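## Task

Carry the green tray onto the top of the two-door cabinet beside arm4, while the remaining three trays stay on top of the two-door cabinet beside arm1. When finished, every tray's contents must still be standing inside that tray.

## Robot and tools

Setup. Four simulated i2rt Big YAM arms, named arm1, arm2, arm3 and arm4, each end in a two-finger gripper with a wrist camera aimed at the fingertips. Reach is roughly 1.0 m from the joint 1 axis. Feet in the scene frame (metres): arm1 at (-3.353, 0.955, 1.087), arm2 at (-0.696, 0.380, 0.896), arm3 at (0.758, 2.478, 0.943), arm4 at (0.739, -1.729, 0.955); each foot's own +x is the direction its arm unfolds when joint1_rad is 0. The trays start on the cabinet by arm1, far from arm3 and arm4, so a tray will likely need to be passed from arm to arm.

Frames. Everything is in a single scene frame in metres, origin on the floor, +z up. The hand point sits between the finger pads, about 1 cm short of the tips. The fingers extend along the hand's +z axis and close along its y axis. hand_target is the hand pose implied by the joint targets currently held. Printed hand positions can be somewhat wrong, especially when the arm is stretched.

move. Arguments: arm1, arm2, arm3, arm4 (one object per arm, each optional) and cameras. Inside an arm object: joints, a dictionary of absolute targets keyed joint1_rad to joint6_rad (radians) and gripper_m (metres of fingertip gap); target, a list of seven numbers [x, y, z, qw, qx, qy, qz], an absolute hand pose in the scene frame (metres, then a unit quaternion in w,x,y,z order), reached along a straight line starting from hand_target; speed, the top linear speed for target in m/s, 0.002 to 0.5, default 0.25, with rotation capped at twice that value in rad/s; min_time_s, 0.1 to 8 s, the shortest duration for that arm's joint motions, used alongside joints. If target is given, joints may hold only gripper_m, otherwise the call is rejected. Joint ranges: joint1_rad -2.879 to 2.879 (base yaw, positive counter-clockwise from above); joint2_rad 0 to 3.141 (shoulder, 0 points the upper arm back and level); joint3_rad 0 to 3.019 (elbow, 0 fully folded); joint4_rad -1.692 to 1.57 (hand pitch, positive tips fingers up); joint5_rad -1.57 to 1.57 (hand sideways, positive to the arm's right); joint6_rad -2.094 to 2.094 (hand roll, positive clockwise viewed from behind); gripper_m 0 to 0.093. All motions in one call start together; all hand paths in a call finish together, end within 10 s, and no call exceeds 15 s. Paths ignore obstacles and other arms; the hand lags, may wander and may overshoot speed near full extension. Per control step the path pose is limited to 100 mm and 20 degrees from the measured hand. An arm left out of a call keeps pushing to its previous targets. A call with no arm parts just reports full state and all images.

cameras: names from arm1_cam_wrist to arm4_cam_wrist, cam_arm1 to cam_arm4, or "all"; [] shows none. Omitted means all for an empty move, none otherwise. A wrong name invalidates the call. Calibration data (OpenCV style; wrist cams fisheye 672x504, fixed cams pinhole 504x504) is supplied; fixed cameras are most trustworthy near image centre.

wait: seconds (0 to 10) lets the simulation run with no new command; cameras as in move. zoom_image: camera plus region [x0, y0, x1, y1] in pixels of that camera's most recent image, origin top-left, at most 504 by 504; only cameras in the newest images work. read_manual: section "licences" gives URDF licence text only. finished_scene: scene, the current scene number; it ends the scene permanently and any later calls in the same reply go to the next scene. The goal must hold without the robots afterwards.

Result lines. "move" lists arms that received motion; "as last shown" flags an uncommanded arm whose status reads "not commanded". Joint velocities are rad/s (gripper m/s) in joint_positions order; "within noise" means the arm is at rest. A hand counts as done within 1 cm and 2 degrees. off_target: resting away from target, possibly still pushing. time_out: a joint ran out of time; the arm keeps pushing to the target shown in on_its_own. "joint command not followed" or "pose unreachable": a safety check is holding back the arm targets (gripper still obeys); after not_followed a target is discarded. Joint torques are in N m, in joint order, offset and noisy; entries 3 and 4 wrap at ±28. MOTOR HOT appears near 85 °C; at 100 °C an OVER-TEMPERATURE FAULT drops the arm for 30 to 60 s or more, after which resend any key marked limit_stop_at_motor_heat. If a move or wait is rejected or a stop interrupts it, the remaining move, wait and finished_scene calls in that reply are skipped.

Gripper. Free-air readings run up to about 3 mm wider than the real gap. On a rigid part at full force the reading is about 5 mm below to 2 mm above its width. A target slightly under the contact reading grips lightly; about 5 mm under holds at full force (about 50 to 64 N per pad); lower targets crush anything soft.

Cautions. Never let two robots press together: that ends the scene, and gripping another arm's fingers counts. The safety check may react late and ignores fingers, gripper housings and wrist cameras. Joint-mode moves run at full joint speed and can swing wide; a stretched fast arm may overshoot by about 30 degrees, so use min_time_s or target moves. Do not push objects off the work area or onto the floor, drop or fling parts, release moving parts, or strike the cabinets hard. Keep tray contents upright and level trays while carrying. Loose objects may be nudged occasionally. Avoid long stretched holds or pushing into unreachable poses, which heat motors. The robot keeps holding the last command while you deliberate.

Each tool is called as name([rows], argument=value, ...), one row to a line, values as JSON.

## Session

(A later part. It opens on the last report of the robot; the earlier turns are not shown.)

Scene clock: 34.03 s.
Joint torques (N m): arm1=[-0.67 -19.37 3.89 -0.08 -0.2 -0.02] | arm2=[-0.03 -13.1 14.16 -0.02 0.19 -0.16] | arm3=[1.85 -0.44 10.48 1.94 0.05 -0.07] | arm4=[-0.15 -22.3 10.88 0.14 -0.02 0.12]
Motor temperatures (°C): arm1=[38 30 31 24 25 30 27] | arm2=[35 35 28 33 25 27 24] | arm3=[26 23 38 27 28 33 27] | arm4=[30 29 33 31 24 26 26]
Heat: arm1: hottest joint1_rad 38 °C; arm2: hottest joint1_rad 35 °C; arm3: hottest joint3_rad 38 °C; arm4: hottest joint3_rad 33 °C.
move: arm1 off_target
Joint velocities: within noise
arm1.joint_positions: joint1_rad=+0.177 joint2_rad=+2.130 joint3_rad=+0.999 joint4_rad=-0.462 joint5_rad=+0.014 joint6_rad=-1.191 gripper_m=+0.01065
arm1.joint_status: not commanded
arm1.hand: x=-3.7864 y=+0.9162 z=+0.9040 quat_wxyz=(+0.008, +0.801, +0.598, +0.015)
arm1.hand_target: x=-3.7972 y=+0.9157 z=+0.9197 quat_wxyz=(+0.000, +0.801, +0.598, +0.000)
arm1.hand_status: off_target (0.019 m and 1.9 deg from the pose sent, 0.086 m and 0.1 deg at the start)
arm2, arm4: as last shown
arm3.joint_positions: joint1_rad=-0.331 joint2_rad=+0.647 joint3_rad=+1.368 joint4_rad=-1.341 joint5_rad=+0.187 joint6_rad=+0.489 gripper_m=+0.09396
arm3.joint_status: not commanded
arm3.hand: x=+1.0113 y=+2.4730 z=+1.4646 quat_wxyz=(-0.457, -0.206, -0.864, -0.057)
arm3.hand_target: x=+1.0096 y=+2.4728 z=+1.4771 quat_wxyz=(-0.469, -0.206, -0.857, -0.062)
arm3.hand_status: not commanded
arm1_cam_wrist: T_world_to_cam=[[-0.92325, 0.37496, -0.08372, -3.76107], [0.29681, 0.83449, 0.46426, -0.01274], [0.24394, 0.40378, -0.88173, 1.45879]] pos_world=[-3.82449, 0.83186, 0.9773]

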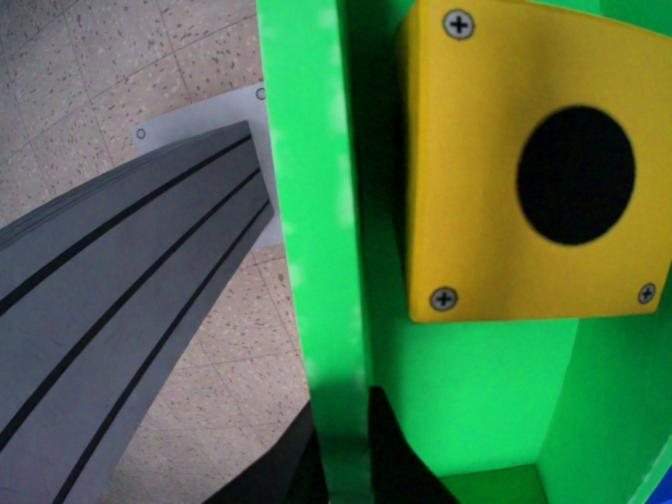

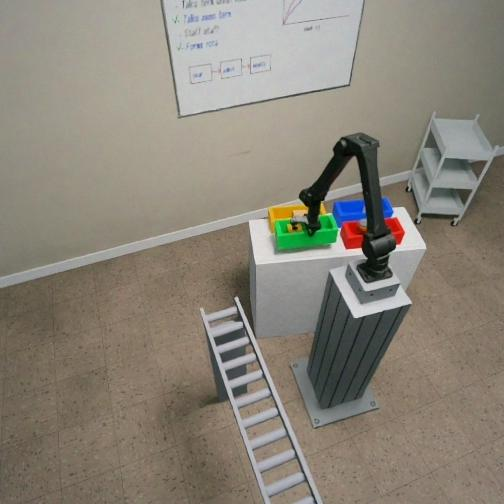

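move(arm1={"target": [-3.797, 0.9157, 1.22, 0, 0.8012, 0.5983, 0], "speed": 0.25}, arm2={"target": [-1.0, -0.03, 1.0, 0, 0.966, -0.259, 0], "speed": 0.25}, arm4={"target": [1.24, -1.85, 1.1, 0, 0.848, 0.53, 0], "speed": 0.25}, cameras=[])

move(arm1={"target": [-3.26, 0.43, 1.18, 0, 0, 1, 0], "speed": 0.22}, cameras=["arm1_cam_wrist", "cam_arm1", "arm2_cam_wrist", "arm4_cam_wrist", "cam_arm4", "cam_arm2"])

zoom_image(camera="cam_arm1", region=[180, 220, 380, 420])

zoom_image(camera="arm2_cam_wrist", region=[168, 0, 672, 378])

Scene clock: 40.53 s.
Joint torques (N m): arm1=[0.15 -15.97 15.31 -0.36 -0.23 0.04] | arm2=[0.73 -14.56 13.49 0.42 0.29 0.04] | arm3=[1.79 -0.09 10.43 1.96 0.06 -0.05] | arm4=[0.03 -16.79 12.57 0.16 0.11 0.18]
Motor temperatures (°C): arm1=[38 30 31 24 25 30 27] | arm2=[35 35 29 33 25 27 24] | arm3=[26 23 38 27 28 32 26] | arm4=[30 30 33 31 24 26 26]
Heat: arm1: hottest joint1_rad 38 °C; arm2: hottest joint1_rad 35 °C; arm3: hottest joint3_rad 38 °C; arm4: hottest joint3_rad 33 °C.
move: arm1 off_target; arm2 off_target; arm4 off_target
Joint velocities: within noise
arm1.joint_positions: joint1_rad=+0.177 joint2_rad=+1.573 joint3_rad=+1.121 joint4_rad=-1.218 joint5_rad=+0.014 joint6_rad=-1.191 gripper_m=+0.01065
arm1.joint_status: not commanded
arm1.hand: x=-3.7621 y=+0.9218 z=+1.1777 quat_wxyz=(+0.028, +0.800, +0.598, +0.048)
arm1.hand_target: x=-3.7935 y=+0.9161 z=+1.2205 quat_wxyz=(+0.000, +0.801, +0.598, +0.000)
arm1.hand_status: off_target (0.055 m and 6.3 deg from the pose sent, 0.316 m and 1.9 deg at the start)
arm2.joint_positions: joint1_rad=+0.903 joint2_rad=+1.742 joint3_rad=+1.333 joint4_rad=-1.202 joint5_rad=-0.002 joint6_rad=+1.451 gripper_m=+0.09396
arm2.joint_status: not commanded
arm2.hand: x=-0.9902 y=-0.0145 z=+0.9947 quat_wxyz=(+0.012, -0.966, +0.257, -0.006)
arm2.hand_target: x=-0.9996 y=-0.0294 z=+1.0001 quat_wxyz=(+0.000, -0.966, +0.259, +0.000)
arm2.hand_status: off_target (0.019 m and 1.6 deg from the pose sent, 0.442 m and 30.2 deg at the start)
arm3: as last shown
arm4.joint_positions: joint1_rad=+0.319 joint2_rad=+1.727 joint3_rad=+1.415 joint4_rad=-1.294 joint5_rad=-0.003 joint6_rad=+1.775 gripper_m=+0.09397
arm4.joint_status: not commanded
arm4.hand: x=+1.2245 y=-1.8487 z=+1.0914 quat_wxyz=(+0.008, -0.846, -0.533, +0.007)
arm4.hand_target: x=+1.2394 y=-1.8498 z=+1.1000 quat_wxyz=(+0.000, -0.848, -0.530, +0.000)
arm4.hand_status: off_target (0.018 m and 1.2 deg from the pose sent, 0.606 m and 86.0 deg at the start)

Scene clock: 45.63 s.
Joint torques (N m): arm1=[-0.21 -17.14 15.83 -0.23 -0.32 -0.15] | arm2=[0.73 -14.74 13.5 0.44 0.27 0.02] | arm3=[2.02 -0.21 10.44 1.95 0.04 -0.08] | arm4=[0.09 -16.79 12.57 0.14 0.12 0.17]
Motor temperatures (°C): arm1=[38 30 32 24 25 30 27] | arm2=[35 36 29 32 25 27 24] | arm3=[26 23 38 27 28 32 26] | arm4=[30 30 34 31 24 26 26]
Heat: arm1: hottest joint1_rad 38 °C; arm2: hottest joint2_rad 36 °C; arm3: hottest joint3_rad 38 °C; arm4: hottest joint3_rad 34 °C.
move: arm1 off_target
Joint velocities: within noise
arm1.joint_positions: joint1_rad=+1.834 joint2_rad=+1.827 joint3_rad=+1.340 joint4_rad=-1.183 joint5_rad=+0.016 joint6_rad=-1.376 gripper_m=+0.01065
arm1.joint_status: not commanded
arm1.hand: x=-3.2688 y=+0.4667 z=+1.1477 quat_wxyz=(-0.011, +0.008, +0.999, +0.042)
arm1.hand_target: x=-3.2605 y=+0.4332 z=+1.1812 quat_wxyz=(+0.000, +0.000, +1.000, -0.001)
arm1.hand_status: off_target (0.050 m and 5.0 deg from the pose sent, 0.703 m and 106.6 deg at the start)
arm2, arm3, arm4: as last shown
pictures: arm1_cam_wrist, arm2_cam_wrist, arm4_cam_wrist, cam_arm1, cam_arm2, cam_arm4
arm1_cam_wrist: T_world_to_cam=[[-0.1138, -0.98425, -0.13527, 0.24517], [-0.87955, 0.03649, 0.47441, -3.38889], [-0.462, 0.17297, -0.86985, -0.48462]] pos_world=[-3.17669, 0.4488, 1.21933]
arm2_cam_wrist: T_world_to_cam=[[0.56486, 0.82414, -0.04155, 0.61277], [0.75109, -0.49263, 0.43953, 0.34766], [0.34176, -0.27948, -0.89727, 1.33111]] pos_world=[-1.06218, 0.03827, 1.06702]
arm4_cam_wrist: T_world_to_cam=[[-0.86285, 0.50348, -0.04462, 2.03696], [0.44185, 0.7942, 0.41715, 0.52157], [0.24547, 0.34022, -0.90774, 1.42473]] pos_world=[1.17741, -1.92453, 1.16661]

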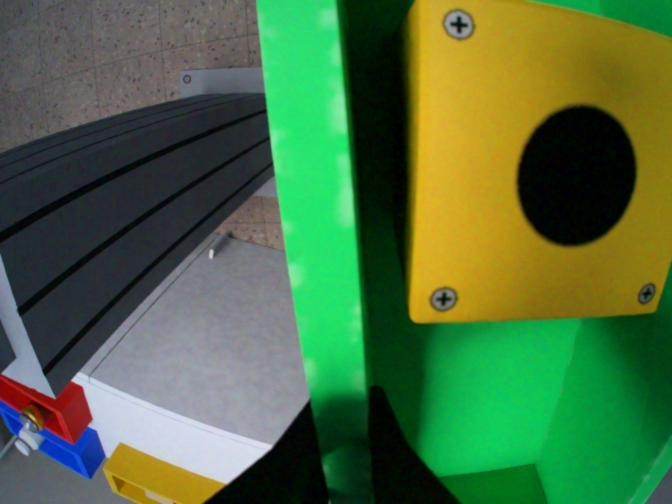

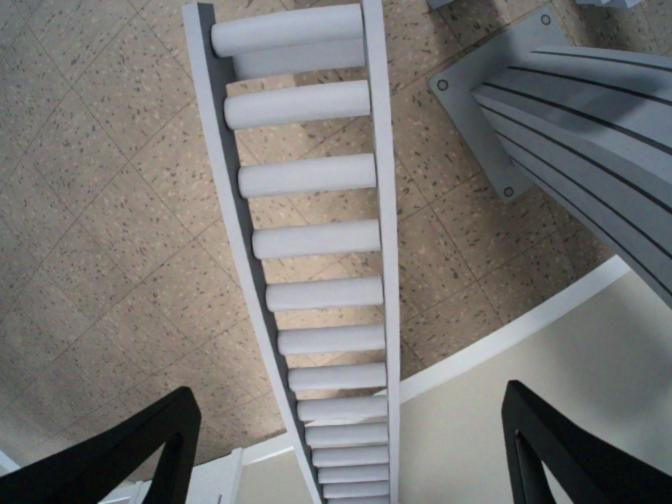

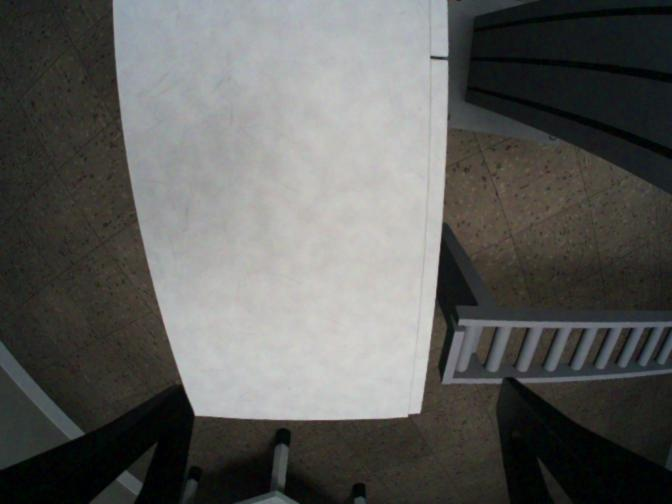

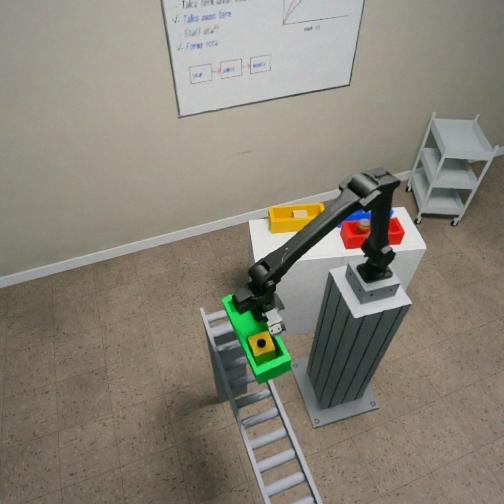

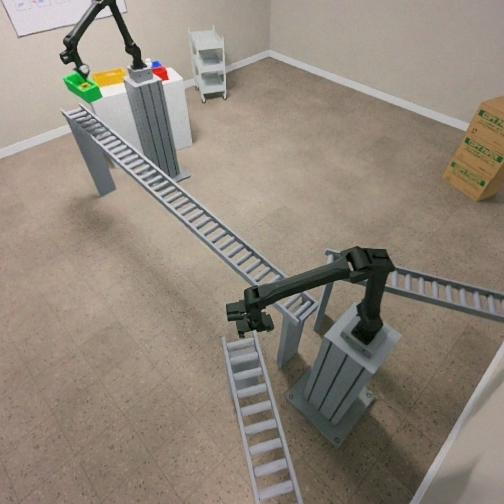

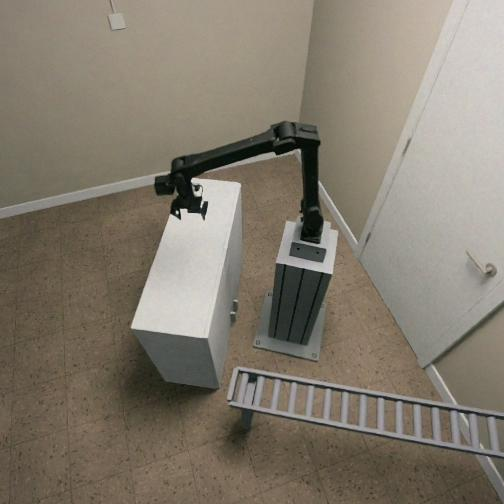

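Scaled by 2.520 from the camera's image (finer frame: 720x720).

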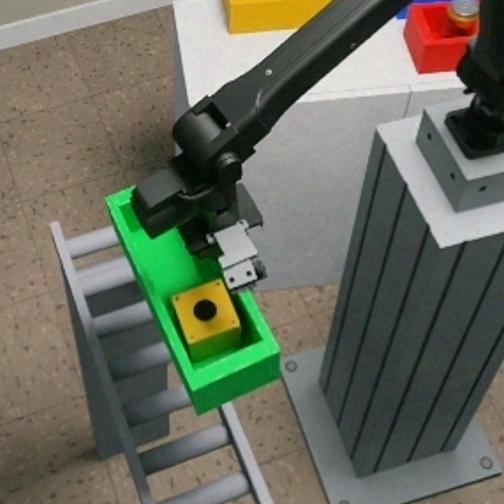

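Scaled by 1.000.

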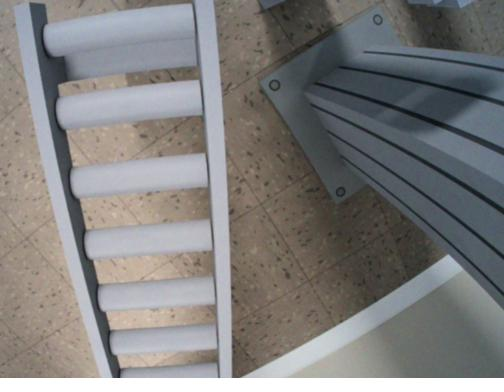

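zoom_image(camera="cam_arm2", region=[200, 240, 350, 390])

zoom_image(camera="cam_arm4", region=[190, 330, 310, 450])

zoom_image(camera="cam_arm2", region=[40, 60, 160, 180])

zoom_image(camera="cam_arm1", region=[190, 280, 310, 400])

Scaled by 3.360 from the camera's image (finer frame: 720x720).

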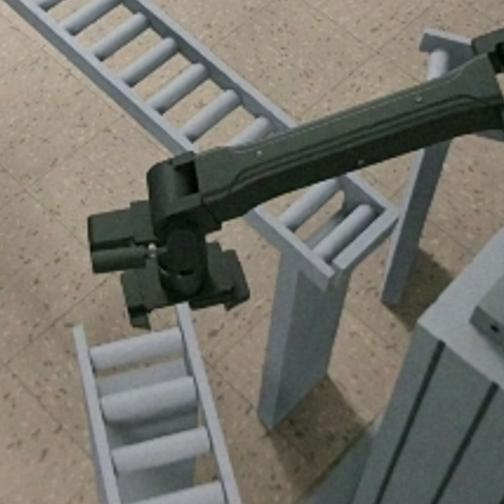

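Scaled by 4.200 from the camera's image (finer frame: 720x720).

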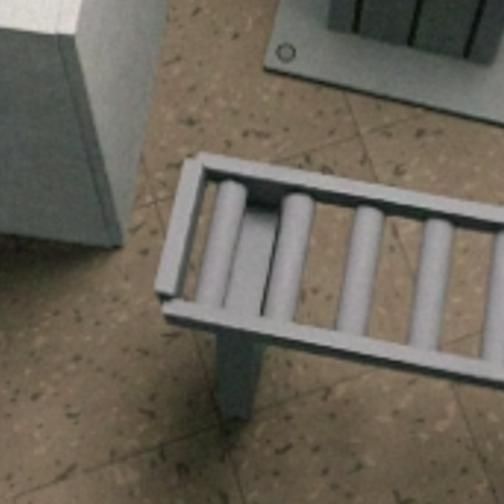

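Scaled by 4.200 from the camera's image (finer frame: 720x720).

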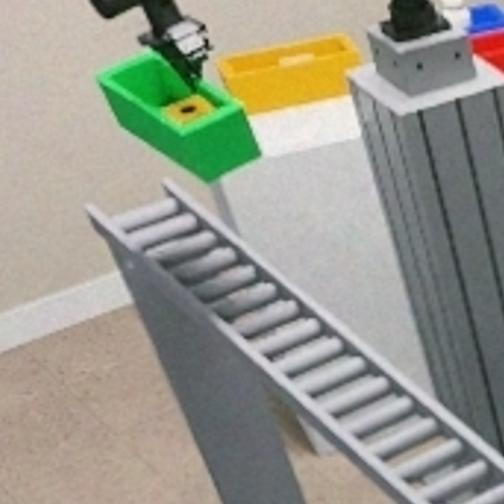

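Scaled by 4.200 from the camera's image (finer frame: 720x720).

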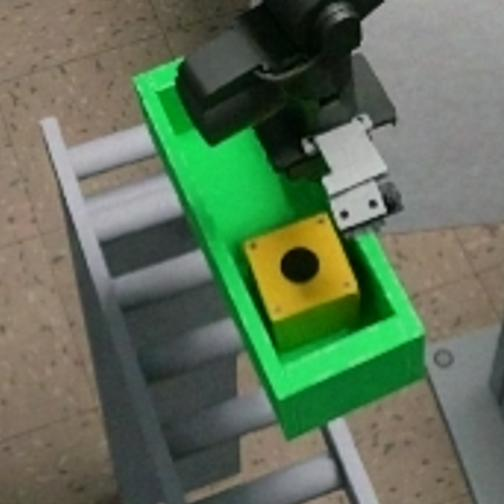

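move(arm1={"target": [-3.265, 0.415, 0.99, -0.0349, 0, 0.9994, -0.015], "speed": 0.15}, arm2={"target": [-1.16, 0.42, 1.02, 0, 1, 0, 0], "speed": 0.2}, arm4={"target": [1.1, -1.27, 0.9, 0, 0.259, 0.966, 0], "speed": 0.25}, cameras=["cam_arm1", "arm1_cam_wrist"])

zoom_image(camera="cam_arm1", region=[190, 280, 310, 400])

Scene clock: 55.17 s.
Joint torques (N m): arm1=[0.56 -19.96 6.95 0.94 -0.13 -0.08] | arm2=[0.38 -12.63 13.75 -0.02 0.03 -0.14] | arm3=[1.38 -0.38 10.47 1.98 0.06 -0.05] | arm4=[-0.91 -21.3 10.37 0.14 0.03 -0.05]
Motor temperatures (°C): arm1=[38 31 33 24 25 29 27] | arm2=[35 36 29 32 25 27 23] | arm3=[26 23 39 27 28 32 26] | arm4=[30 30 35 31 24 26 26]
Heat: arm1: hottest joint1_rad 38 °C; arm2: hottest joint2_rad 36 °C; arm3: hottest joint3_rad 39 °C; arm4: hottest joint3_rad 35 °C.
move: arm1 off_target; arm2 off_target; arm4 off_target
Joint velocities: within noise
arm1.joint_positions: joint1_rad=+1.834 joint2_rad=+2.134 joint3_rad=+1.320 joint4_rad=-0.792 joint5_rad=+0.085 joint6_rad=-1.377 gripper_m=+0.01065
arm1.joint_status: not commanded
arm1.hand: x=-3.2718 y=+0.4252 z=+0.9830 quat_wxyz=(-0.039, +0.007, +0.999, +0.004)
arm1.hand_target: x=-3.2649 y=+0.4153 z=+0.9901 quat_wxyz=(-0.035, +0.000, +0.999, -0.015)
arm1.hand_status: off_target (0.014 m and 2.4 deg from the pose sent, 0.166 m and 7.1 deg at the start)
arm2.joint_positions: joint1_rad=-0.100 joint2_rad=+1.606 joint3_rad=+1.217 joint4_rad=-1.203 joint5_rad=+0.014 joint6_rad=-0.070 gripper_m=+0.09396
arm2.joint_status: not commanded
arm2.hand: x=-1.1452 y=+0.4170 z=+1.0130 quat_wxyz=(+0.001, -1.000, +0.001, -0.007)
arm2.hand_target: x=-1.1595 y=+0.4200 z=+1.0200 quat_wxyz=(+0.000, -1.000, +0.000, +0.000)
arm2.hand_status: off_target (0.017 m and 0.8 deg from the pose sent, 0.467 m and 29.9 deg at the start)
arm3: as last shown
arm4.joint_positions: joint1_rad=+1.468 joint2_rad=+2.102 joint3_rad=+1.443 joint4_rad=-0.929 joint5_rad=-0.013 joint6_rad=+1.438 gripper_m=+0.09398
arm4.joint_status: not commanded
arm4.hand: x=+1.0897 y=-1.2794 z=+0.8982 quat_wxyz=(+0.002, -0.263, -0.965, +0.006)
arm4.hand_target: x=+1.0997 y=-1.2703 z=+0.9001 quat_wxyz=(+0.000, -0.259, -0.966, +0.000)
arm4.hand_status: off_target (0.014 m and 0.8 deg from the pose sent, 0.622 m and 85.6 deg at the start)
pictures: arm1_cam_wrist, cam_arm1
arm1_cam_wrist: T_world_to_cam=[[-0.11536, -0.99176, -0.05566, 0.10155], [-0.85196, 0.06998, 0.51891, -3.27965], [-0.51074, 0.10728, -0.85302, -0.77011]] pos_world=[-3.17575, 0.41283, 1.05057]

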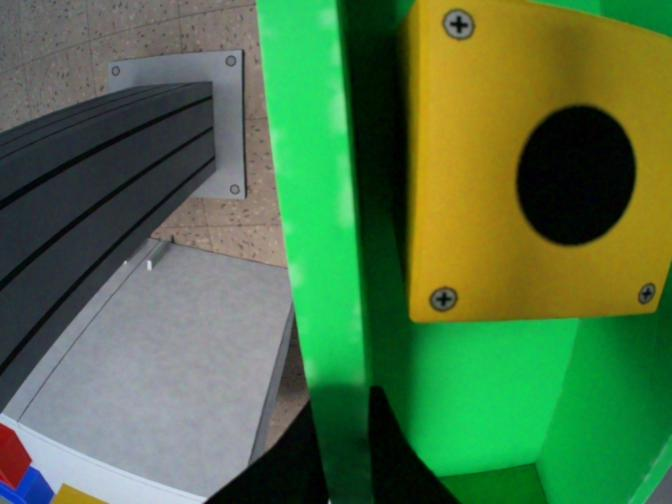

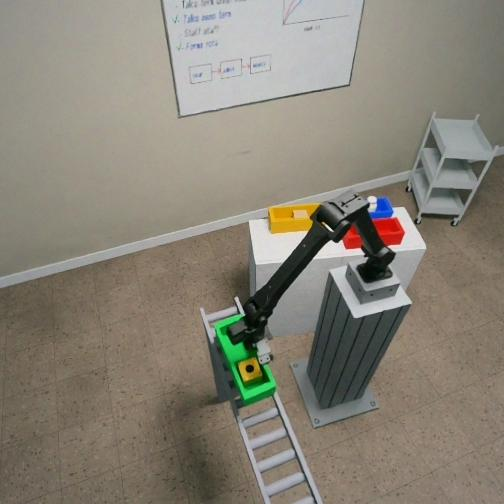

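Scaled by 4.200 from the camera's image (finer frame: 720x720).

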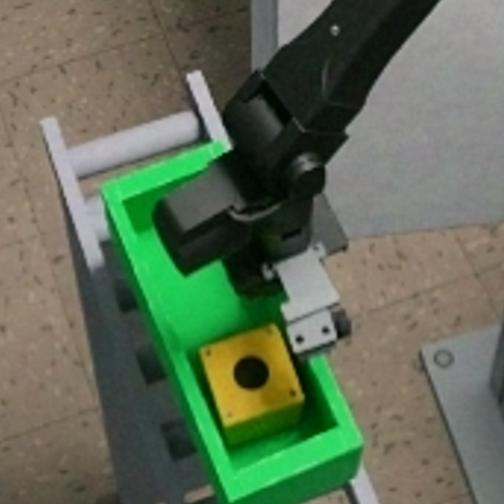

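move(arm1={"target": [-3.268, 0.416, 0.935, -0.04, 0, 0.9994, -0.012], "speed": 0.1}, cameras=["cam_arm1", "arm1_cam_wrist"])

zoom_image(camera="cam_arm1", region=[190, 290, 310, 410])

Scene clock: 57.53 s.
Joint torques (N m): arm1=[-0.03 -20.37 6.53 1.01 0.08 -0.11] | arm2=[0.21 -12.51 13.72 -0.05 0.02 -0.14] | arm3=[1.79 -0.44 10.47 1.95 0.04 -0.06] | arm4=[-0.97 -21.25 10.39 0.21 0.03 -0.06]
Motor temperatures (°C): arm1=[38 31 33 24 25 29 27] | arm2=[35 36 30 32 24 27 23] | arm3=[26 23 39 27 28 32 26] | arm4=[30 30 35 31 24 26 26]
Heat: arm1: hottest joint1_rad 38 °C; arm2: hottest joint2_rad 36 °C; arm3: hottest joint3_rad 39 °C; arm4: hottest joint3_rad 35 °C.
move: arm1 off_target
Joint velocities: within noise
arm1.joint_positions: joint1_rad=+1.834 joint2_rad=+2.238 joint3_rad=+1.320 joint4_rad=-0.698 joint5_rad=+0.087 joint6_rad=-1.379 gripper_m=+0.01065
arm1.joint_status: not commanded
arm1.hand: x=-3.2724 y=+0.4289 z=+0.9292 quat_wxyz=(-0.041, +0.006, +0.999, +0.009)
arm1.hand_target: x=-3.2679 y=+0.4162 z=+0.9353 quat_wxyz=(-0.040, +0.000, +0.999, -0.012)
arm1.hand_status: off_target (0.015 m and 2.5 deg from the pose sent, 0.049 m and 2.1 deg at the start)
arm2, arm3, arm4: as last shown
arm4.joint_positions: joint1_rad=+1.468 joint2_rad=+2.102 joint3_rad=+1.443 joint4_rad=-0.929 joint5_rad=-0.013 joint6_rad=+1.437 gripper_m=+0.09398
pictures: arm1_cam_wrist, cam_arm1
arm1_cam_wrist: T_world_to_cam=[[-0.11352, -0.99148, -0.06384, 0.11565], [-0.8499, 0.06363, 0.52308, -3.24693], [-0.51456, 0.11363, -0.84989, -0.83487]] pos_world=[-3.17605, 0.41614, 0.99625]

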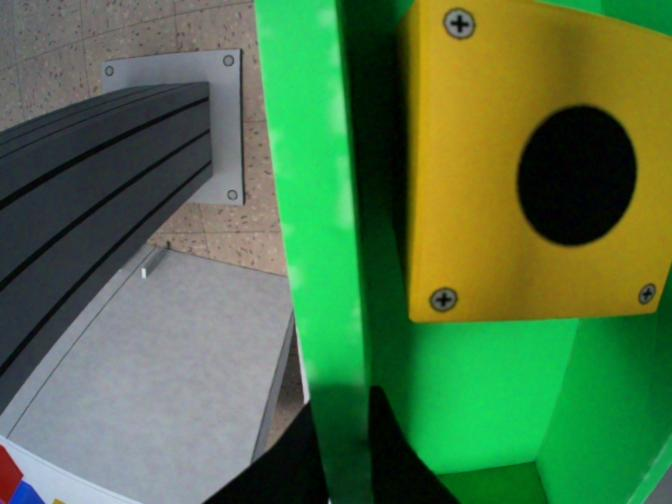

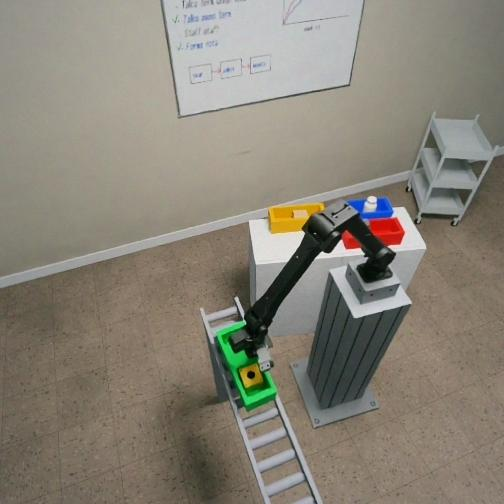

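Scaled by 4.200 from the camera's image (finer frame: 720x720).

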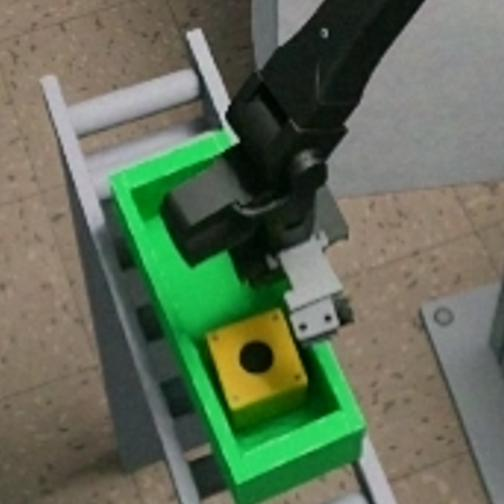

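move(arm1={"target": [-3.270, 0.409, 0.910, -0.044, 0, 0.999, -0.014], "speed": 0.08}, cameras=["cam_arm1"])

zoom_image(camera="cam_arm1", region=[190, 290, 310, 410])

Scene clock: 58.93 s.
Joint torques (N m): arm1=[-0.44 -18.61 8.5 0.5 0.15 -0.09] | arm2=[0.5 -12.51 13.74 -0.05 0.02 -0.14] | arm3=[1.73 0.09 10.52 1.95 0.07 -0.06] | arm4=[-0.85 -21.42 10.36 0.18 0.02 -0.06]
Motor temperatures (°C): arm1=[38 31 33 24 25 29 27] | arm2=[35 36 31 32 24 27 23] | arm3=[26 23 39 27 28 32 26] | arm4=[30 30 35 31 24 26 26]
Heat: arm1: hottest joint1_rad 38 °C; arm2: hottest joint2_rad 36 °C; arm3: hottest joint3_rad 39 °C; arm4: hottest joint3_rad 35 °C.
move: arm1 off_target
Joint velocities: within noise
arm1.joint_positions: joint1_rad=+1.836 joint2_rad=+2.277 joint3_rad=+1.320 joint4_rad=-0.648 joint5_rad=+0.094 joint6_rad=-1.382 gripper_m=+0.01065
arm1.joint_status: not commanded
arm1.hand: x=-3.2727 y=+0.4283 z=+0.9086 quat_wxyz=(-0.044, +0.004, +0.999, +0.003)
arm1.hand_target: x=-3.2701 y=+0.4097 z=+0.9104 quat_wxyz=(-0.044, +0.000, +0.999, -0.014)
arm1.hand_status: off_target (0.020 m and 2.0 deg from the pose sent, 0.028 m and 2.7 deg at the start)
arm2, arm3, arm4: as last shown

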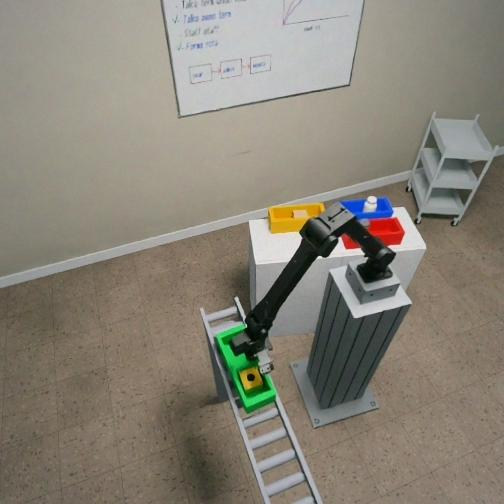

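Scaled by 4.200 from the camera's image (finer frame: 720x720).

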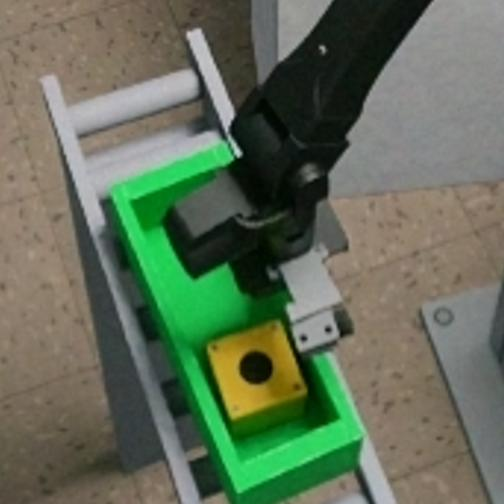

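zoom_image(camera="cam_arm1", region=[200, 320, 260, 380])

zoom_image(camera="cam_arm1", region=[230, 370, 300, 440])

Scaled by 8.400 from the camera's image (finer frame: 720x720).

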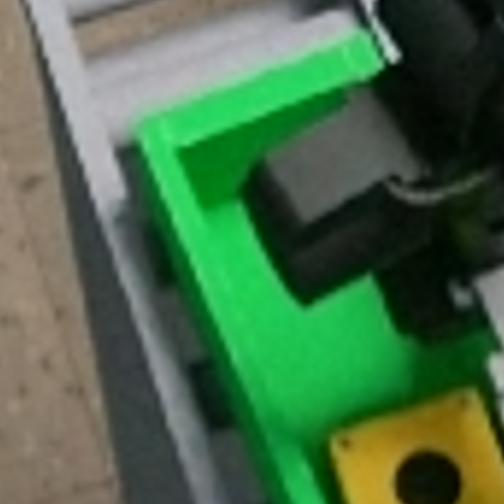

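Scaled by 7.200 from the camera's image (finer frame: 720x720).

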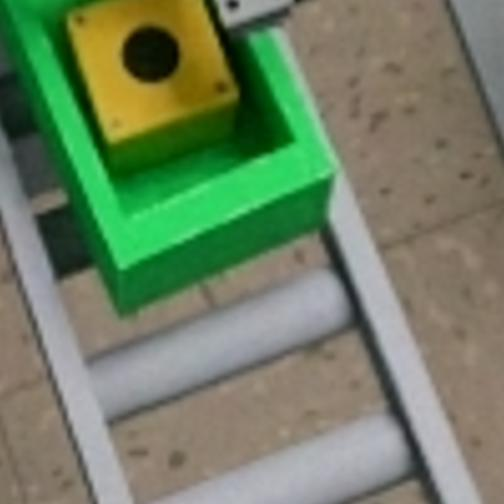

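move(arm1={"target": [-3.270, 0.404, 0.932, -0.044, 0, 0.999, -0.014], "speed": 0.08})

move(arm1={"target": [-3.270, 0.404, 0.910, -0.044, 0, 0.999, -0.014], "speed": 0.06}, cameras=["cam_arm1"])

zoom_image(camera="cam_arm1", region=[230, 370, 300, 440])

zoom_image(camera="cam_arm1", region=[200, 300, 260, 360])

Scene clock: 61.23 s.
Joint torques (N m): arm1=[-1.08 -21.54 9.03 -0.38 0.13 -0.1] | arm2=[0.44 -12.45 13.81 -0.05 0.04 -0.14] | arm3=[1.73 -0.21 10.45 2 0.04 -0.08] | arm4=[-0.91 -21.3 10.39 0.17 0.03 -0.06]
Motor temperatures (°C): arm1=[38 31 33 24 25 29 27] | arm2=[35 36 31 32 24 27 23] | arm3=[26 23 39 27 28 32 26] | arm4=[30 30 35 31 23 26 26]
Heat: arm1: hottest joint1_rad 38 °C; arm2: hottest joint2_rad 36 °C; arm3: hottest joint3_rad 39 °C; arm4: hottest joint3_rad 35 °C.
move: arm1 off_target
Joint velocities: within noise
arm1.joint_positions: joint1_rad=+1.836 joint2_rad=+2.277 joint3_rad=+1.325 joint4_rad=-0.666 joint5_rad=+0.095 joint6_rad=-1.382 gripper_m=+0.01065
arm1.joint_status: not commanded
arm1.hand: x=-3.2732 y=+0.4297 z=+0.9101 quat_wxyz=(-0.045, +0.004, +0.999, +0.009)
arm1.hand_target: x=-3.2701 y=+0.4048 z=+0.9324 quat_wxyz=(-0.044, +0.000, +0.999, -0.014)
arm1.hand_status: off_target (0.034 m and 2.7 deg from the pose sent, 0.034 m and 2.0 deg at the start)
arm2, arm3, arm4: as last shown
pictures: none

Scene clock: 62.20 s.
Joint torques (N m): arm1=[-0.73 -18.26 9.4 0.61 0.11 -0.09] | arm2=[0.32 -12.57 13.75 0.01 0.03 -0.14] | arm3=[1.61 -0.21 10.52 1.98 0.06 -0.05] | arm4=[-0.97 -21.25 10.37 0.17 0.03 -0.05]
Motor temperatures (°C): arm1=[38 31 33 24 25 29 27] | arm2=[35 36 31 32 24 27 23] | arm3=[26 23 39 27 28 32 26] | arm4=[30 30 35 31 23 26 26]
Heat: arm1: hottest joint1_rad 38 °C; arm2: hottest joint2_rad 36 °C; arm3: hottest joint3_rad 39 °C; arm4: hottest joint3_rad 35 °C.
move: arm1 off_target
Joint velocities: within noise
arm1.joint_positions: joint1_rad=+1.836 joint2_rad=+2.277 joint3_rad=+1.327 joint4_rad=-0.662 joint5_rad=+0.096 joint6_rad=-1.384 gripper_m=+0.01065
arm1.joint_status: not commanded
arm1.hand: x=-3.2729 y=+0.4276 z=+0.9103 quat_wxyz=(-0.045, +0.003, +0.999, +0.006)
arm1.hand_target: x=-3.2701 y=+0.4047 z=+0.9110 quat_wxyz=(-0.044, +0.000, +0.999, -0.014)
arm1.hand_status: off_target (0.024 m and 2.3 deg from the pose sent, 0.026 m and 2.7 deg at the start)
arm2, arm3, arm4: as last shown

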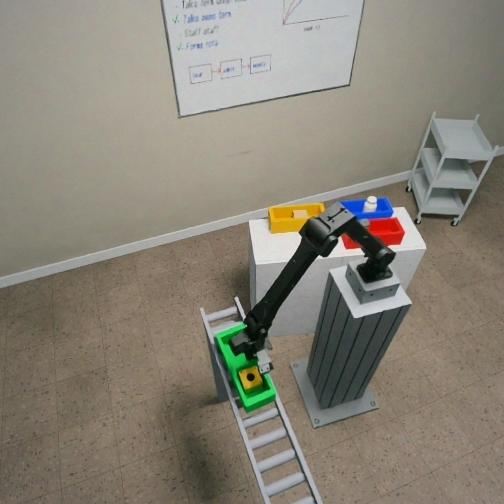

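Scaled by 7.200 from the camera's image (finer frame: 720x720).

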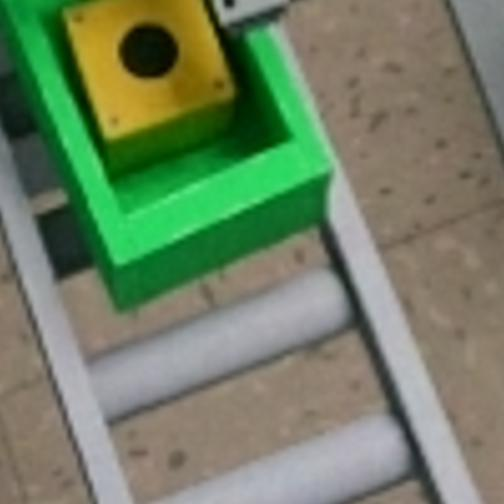

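Scaled by 8.400 from the camera's image (finer frame: 720x720).

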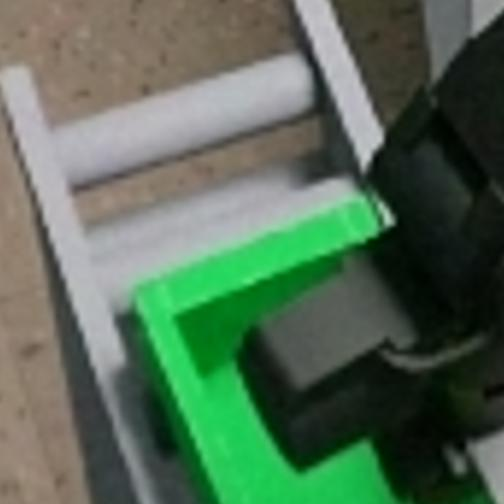

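move(arm1={"target": [-3.275, 0.392, 0.965, -0.044, 0, 0.999, -0.01], "speed": 0.12}, cameras=["cam_arm1"])

zoom_image(camera="cam_arm1", region=[200, 300, 300, 420])

Scene clock: 63.70 s.
Joint torques (N m): arm1=[-1.14 -23.36 10.14 -0.7 -0.16 -0.18] | arm2=[0.44 -12.63 13.75 -0.06 0.02 -0.15] | arm3=[1.61 0.03 10.58 2.04 0.05 -0.07] | arm4=[-0.85 -21.3 10.41 0.17 0.03 -0.06]
Motor temperatures (°C): arm1=[38 31 33 24 25 29 27] | arm2=[35 36 32 32 24 27 23] | arm3=[26 23 39 27 28 32 26] | arm4=[30 30 35 31 23 26 26]
Heat: arm1: hottest joint1_rad 38 °C; arm2: hottest joint2_rad 36 °C; arm3: hottest joint3_rad 39 °C; arm4: hottest joint3_rad 35 °C.
move: arm1 off_target
Joint velocities: within noise
arm1.joint_positions: joint1_rad=+1.830 joint2_rad=+2.252 joint3_rad=+1.353 joint4_rad=-0.751 joint5_rad=+0.104 joint6_rad=-1.384 gripper_m=+0.01065
arm1.joint_status: not commanded
arm1.hand: x=-3.2773 y=+0.4270 z=+0.9303 quat_wxyz=(-0.052, +0.004, +0.998, +0.024)
arm1.hand_target: x=-3.2755 y=+0.3936 z=+0.9657 quat_wxyz=(-0.044, +0.000, +0.999, -0.011)
arm1.hand_status: off_target (0.049 m and 4.0 deg from the pose sent, 0.065 m and 1.9 deg at the start)
arm2, arm4: as last shown
arm3.joint_positions: joint1_rad=-0.331 joint2_rad=+0.647 joint3_rad=+1.368 joint4_rad=-1.341 joint5_rad=+0.187 joint6_rad=+0.489 gripper_m=+0.09396
arm3.joint_status: not commanded
arm3.hand: x=+1.0113 y=+2.4730 z=+1.4646 quat_wxyz=(-0.457, -0.206, -0.864, -0.057)
arm3.hand_target: x=+1.0096 y=+2.4728 z=+1.4771 quat_wxyz=(-0.469, -0.206, -0.857, -0.062)
arm3.hand_status: not commanded

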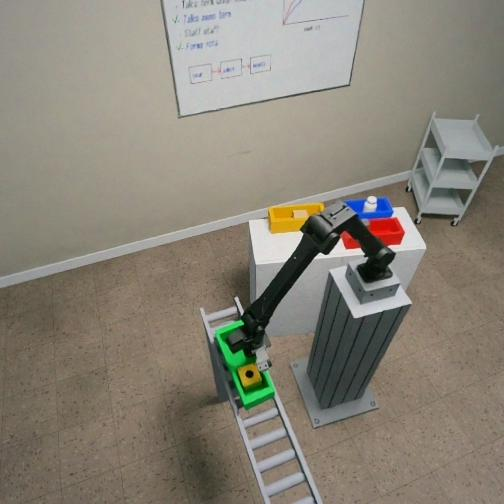

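Scaled by 4.200 from the camera's image (finer frame: 720x720).

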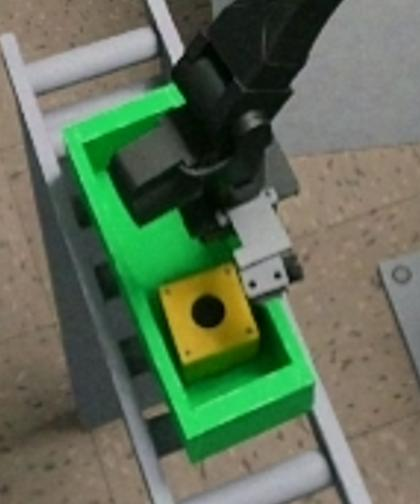

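move(arm1={"target": [-3.276, 0.385, 0.985, -0.044, 0, 0.999, -0.02], "speed": 0.15})

move(arm1={"target": [-3.274, 0.402, 0.935, -0.044, 0, 0.999, -0.02], "speed": 0.1}, cameras=["cam_arm1"])

zoom_image(camera="cam_arm1", region=[200, 300, 300, 420])

Scene clock: 65.23 s.
Joint torques (N m): arm1=[-1.61 -24.06 10.73 -0.29 -0.15 -0.11] | arm2=[0.26 -12.51 13.78 -0.03 0.02 -0.14] | arm3=[1.61 -0.44 10.43 2.04 0.05 -0.06] | arm4=[-1.03 -21.3 10.41 0.18 0.03 -0.06]
Motor temperatures (°C): arm1=[38 31 33 24 25 29 27] | arm2=[35 36 32 32 24 27 23] | arm3=[26 23 39 27 27 32 26] | arm4=[30 30 35 31 23 26 26]
Heat: arm1: hottest joint1_rad 38 °C; arm2: hottest joint2_rad 36 °C; arm3: hottest joint3_rad 39 °C; arm4: hottest joint3_rad 35 °C.
move: arm1 off_target
Joint velocities: within noise
arm1.joint_positions: joint1_rad=+1.830 joint2_rad=+2.225 joint3_rad=+1.353 joint4_rad=-0.785 joint5_rad=+0.106 joint6_rad=-1.397 gripper_m=+0.01065
arm1.joint_status: not commanded
arm1.hand: x=-3.2780 y=+0.4276 z=+0.9448 quat_wxyz=(-0.054, -0.002, +0.998, +0.027)
arm1.hand_target: x=-3.2766 y=+0.3875 z=+0.9861 quat_wxyz=(-0.044, +0.000, +0.999, -0.020)
arm1.hand_status: off_target (0.059 m and 5.5 deg from the pose sent, 0.069 m and 5.2 deg at the start)
arm2, arm3, arm4: as last shown
pictures: none

Scene clock: 66.57 s.
Joint torques (N m): arm1=[-0.62 -20.54 6.72 0.98 -0.24 -0.06] | arm2=[0.26 -12.57 13.71 -0.06 0.03 -0.14] | arm3=[1.85 -0.15 10.39 1.92 0.06 -0.04] | arm4=[-0.91 -21.25 10.36 0.2 0.03 -0.05]
Motor temperatures (°C): arm1=[38 31 33 24 25 29 27] | arm2=[35 36 32 32 24 27 23] | arm3=[26 23 39 27 27 32 26] | arm4=[30 30 35 31 23 26 26]
Heat: arm1: hottest joint1_rad 38 °C; arm2: hottest joint2_rad 36 °C; arm3: hottest joint3_rad 39 °C; arm4: hottest joint3_rad 35 °C.
move: arm1 off_target
Joint velocities: within noise
arm1.joint_positions: joint1_rad=+1.830 joint2_rad=+2.255 joint3_rad=+1.353 joint4_rad=-0.700 joint5_rad=+0.108 joint6_rad=-1.397 gripper_m=+0.01065
arm1.joint_status: not commanded
arm1.hand: x=-3.2760 y=+0.4151 z=+0.9284 quat_wxyz=(-0.050, -0.001, +0.999, +0.000)
arm1.hand_target: x=-3.2741 y=+0.4020 z=+0.9354 quat_wxyz=(-0.044, +0.000, +0.999, -0.020)
arm1.hand_status: off_target (0.015 m and 2.4 deg from the pose sent, 0.028 m and 5.5 deg at the start)
arm2, arm3, arm4: as last shown

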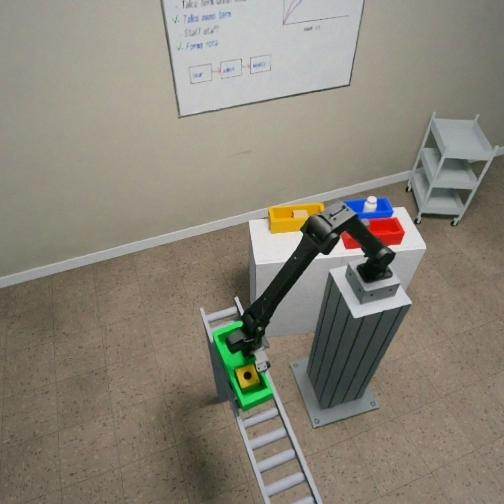

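Scaled by 4.200 from the camera's image (finer frame: 720x720).

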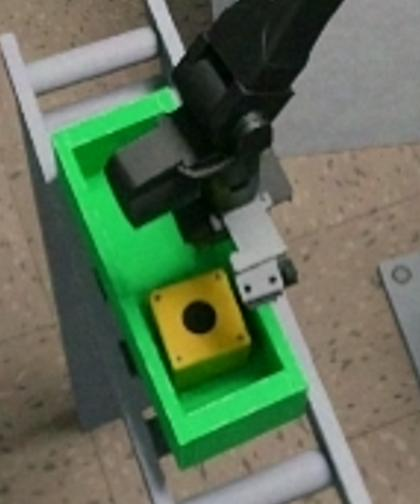

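move(arm1={"target": [-3.274, 0.395, 0.938, -0.044, 0.0436, 0.997, -0.018], "speed": 0.1}, cameras=["cam_arm1"])

zoom_image(camera="cam_arm1", region=[200, 300, 300, 420])

Scene clock: 69.53 s.
Joint torques (N m): arm1=[-0.73 -20.13 8.98 0.09 -0.22 0.06] | arm2=[0.32 -12.51 13.74 -0.06 0.02 -0.14] | arm3=[1.85 -0.21 10.5 1.94 0.08 -0.06] | arm4=[-0.97 -21.25 10.4 0.17 0.03 -0.05]
Motor temperatures (°C): arm1=[38 32 33 24 25 29 27] | arm2=[35 36 33 32 24 27 23] | arm3=[26 23 39 27 27 32 26] | arm4=[30 30 35 30 23 26 26]
Heat: arm1: hottest joint1_rad 38 °C; arm2: hottest joint2_rad 36 °C; arm3: hottest joint3_rad 39 °C; arm4: hottest joint3_rad 35 °C.
move: arm1 off_target
Joint velocities: within noise
arm1.joint_positions: joint1_rad=+1.830 joint2_rad=+2.259 joint3_rad=+1.353 joint4_rad=-0.700 joint5_rad=+0.108 joint6_rad=-1.329 gripper_m=+0.01065
arm1.joint_status: not commanded
arm1.hand: x=-3.2760 y=+0.4164 z=+0.9262 quat_wxyz=(-0.050, +0.033, +0.998, +0.000)
arm1.hand_target: x=-3.2742 y=+0.3955 z=+0.9385 quat_wxyz=(-0.044, +0.044, +0.998, -0.018)
arm1.hand_status: off_target (0.024 m and 2.5 deg from the pose sent, 0.023 m and 5.5 deg at the start)
arm2.joint_positions: joint1_rad=-0.100 joint2_rad=+1.606 joint3_rad=+1.217 joint4_rad=-1.203 joint5_rad=+0.014 joint6_rad=-0.070 gripper_m=+0.09396
arm2.joint_status: not commanded
arm2.hand: x=-1.1452 y=+0.4170 z=+1.0130 quat_wxyz=(+0.001, -1.000, +0.001, -0.007)
arm2.hand_target: x=-1.1595 y=+0.4200 z=+1.0200 quat_wxyz=(+0.000, -1.000, +0.000, +0.000)
arm2.hand_status: not commanded
arm3: as last shown
arm4.joint_positions: joint1_rad=+1.468 joint2_rad=+2.102 joint3_rad=+1.443 joint4_rad=-0.929 joint5_rad=-0.013 joint6_rad=+1.437 gripper_m=+0.09398
arm4.joint_status: not commanded
arm4.hand: x=+1.0897 y=-1.2794 z=+0.8982 quat_wxyz=(+0.002, -0.263, -0.965, +0.006)
arm4.hand_target: x=+1.0997 y=-1.2703 z=+0.9001 quat_wxyz=(+0.000, -0.259, -0.966, +0.000)
arm4.hand_status: not commanded

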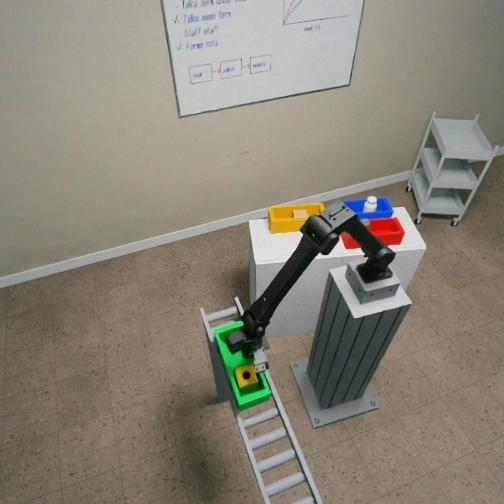

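Scaled by 4.200 from the camera's image (finer frame: 720x720).

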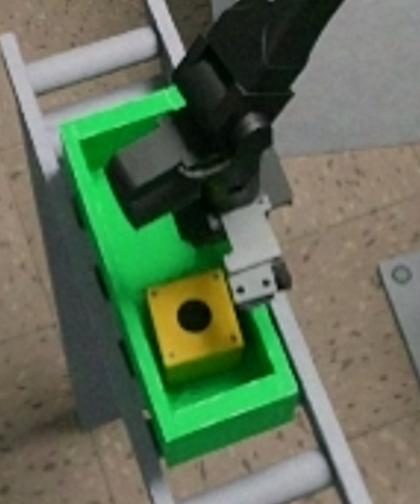

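move(arm1={"target": [-3.274, 0.403, 0.898, -0.044, 0.0436, 0.997, -0.018], "speed": 0.07}, cameras=["cam_arm1"])

zoom_image(camera="cam_arm1", region=[200, 300, 300, 420])

Scene clock: 71.00 s.
Joint torques (N m): arm1=[-0.97 -18.02 7.56 1.21 0.28 0.13] | arm2=[0.26 -12.51 13.76 -0.06 0.03 -0.14] | arm3=[1.79 0.03 10.51 1.99 0.07 -0.05] | arm4=[-0.91 -21.3 10.41 0.16 0.02 -0.06]
Motor temperatures (°C): arm1=[38 32 33 24 25 29 27] | arm2=[35 36 33 32 24 27 23] | arm3=[26 23 39 27 27 32 26] | arm4=[30 30 35 30 23 26 26]
Heat: arm1: hottest joint1_rad 38 °C; arm2: hottest joint2_rad 36 °C; arm3: hottest joint3_rad 39 °C; arm4: hottest joint3_rad 35 °C.
move: arm1 off_target
Joint velocities: within noise
arm1.joint_positions: joint1_rad=+1.831 joint2_rad=+2.293 joint3_rad=+1.353 joint4_rad=-0.651 joint5_rad=+0.092 joint6_rad=-1.327 gripper_m=+0.01065
arm1.joint_status: not commanded
arm1.hand: x=-3.2725 y=+0.4152 z=+0.9080 quat_wxyz=(-0.041, +0.034, +0.999, -0.005)
arm1.hand_target: x=-3.2741 y=+0.4034 z=+0.8985 quat_wxyz=(-0.044, +0.044, +0.998, -0.018)
arm1.hand_status: off_target (0.016 m and 1.8 deg from the pose sent, 0.031 m and 2.5 deg at the start)
arm2, arm3, arm4: as last shown

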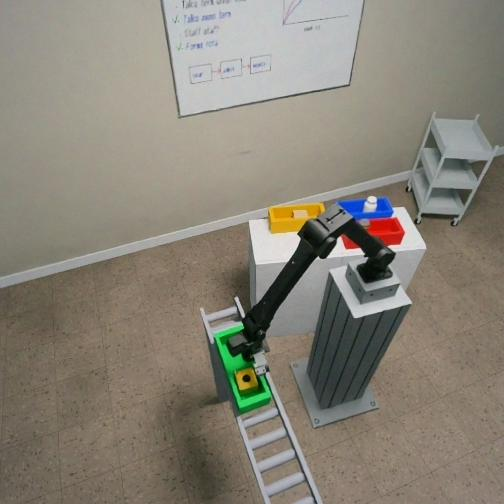

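Scaled by 4.200 from the camera's image (finer frame: 720x720).

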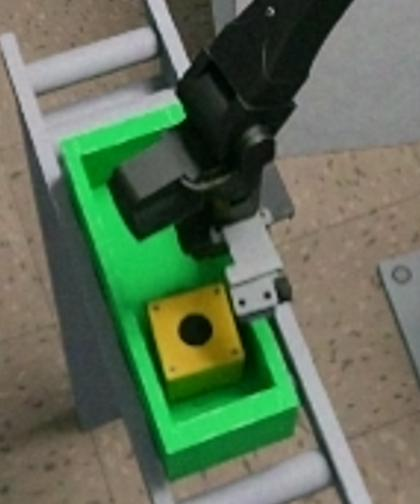

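zoom_image(camera="cam_arm1", region=[220, 360, 300, 440])

zoom_image(camera="cam_arm1", region=[200, 300, 260, 360])

Scaled by 6.300 from the camera's image (finer frame: 720x720).

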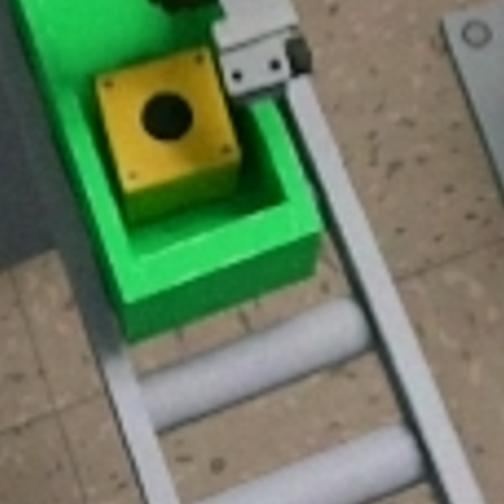

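Scaled by 8.400 from the camera's image (finer frame: 720x720).

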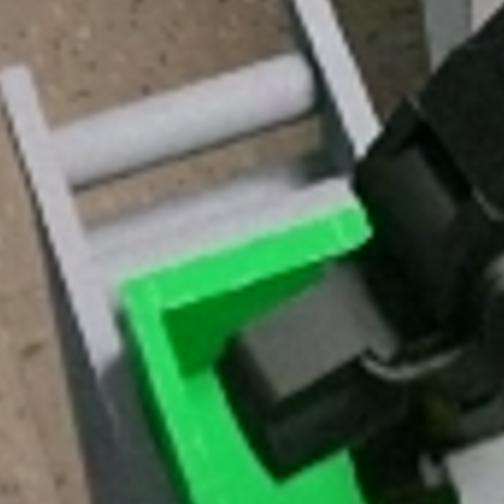

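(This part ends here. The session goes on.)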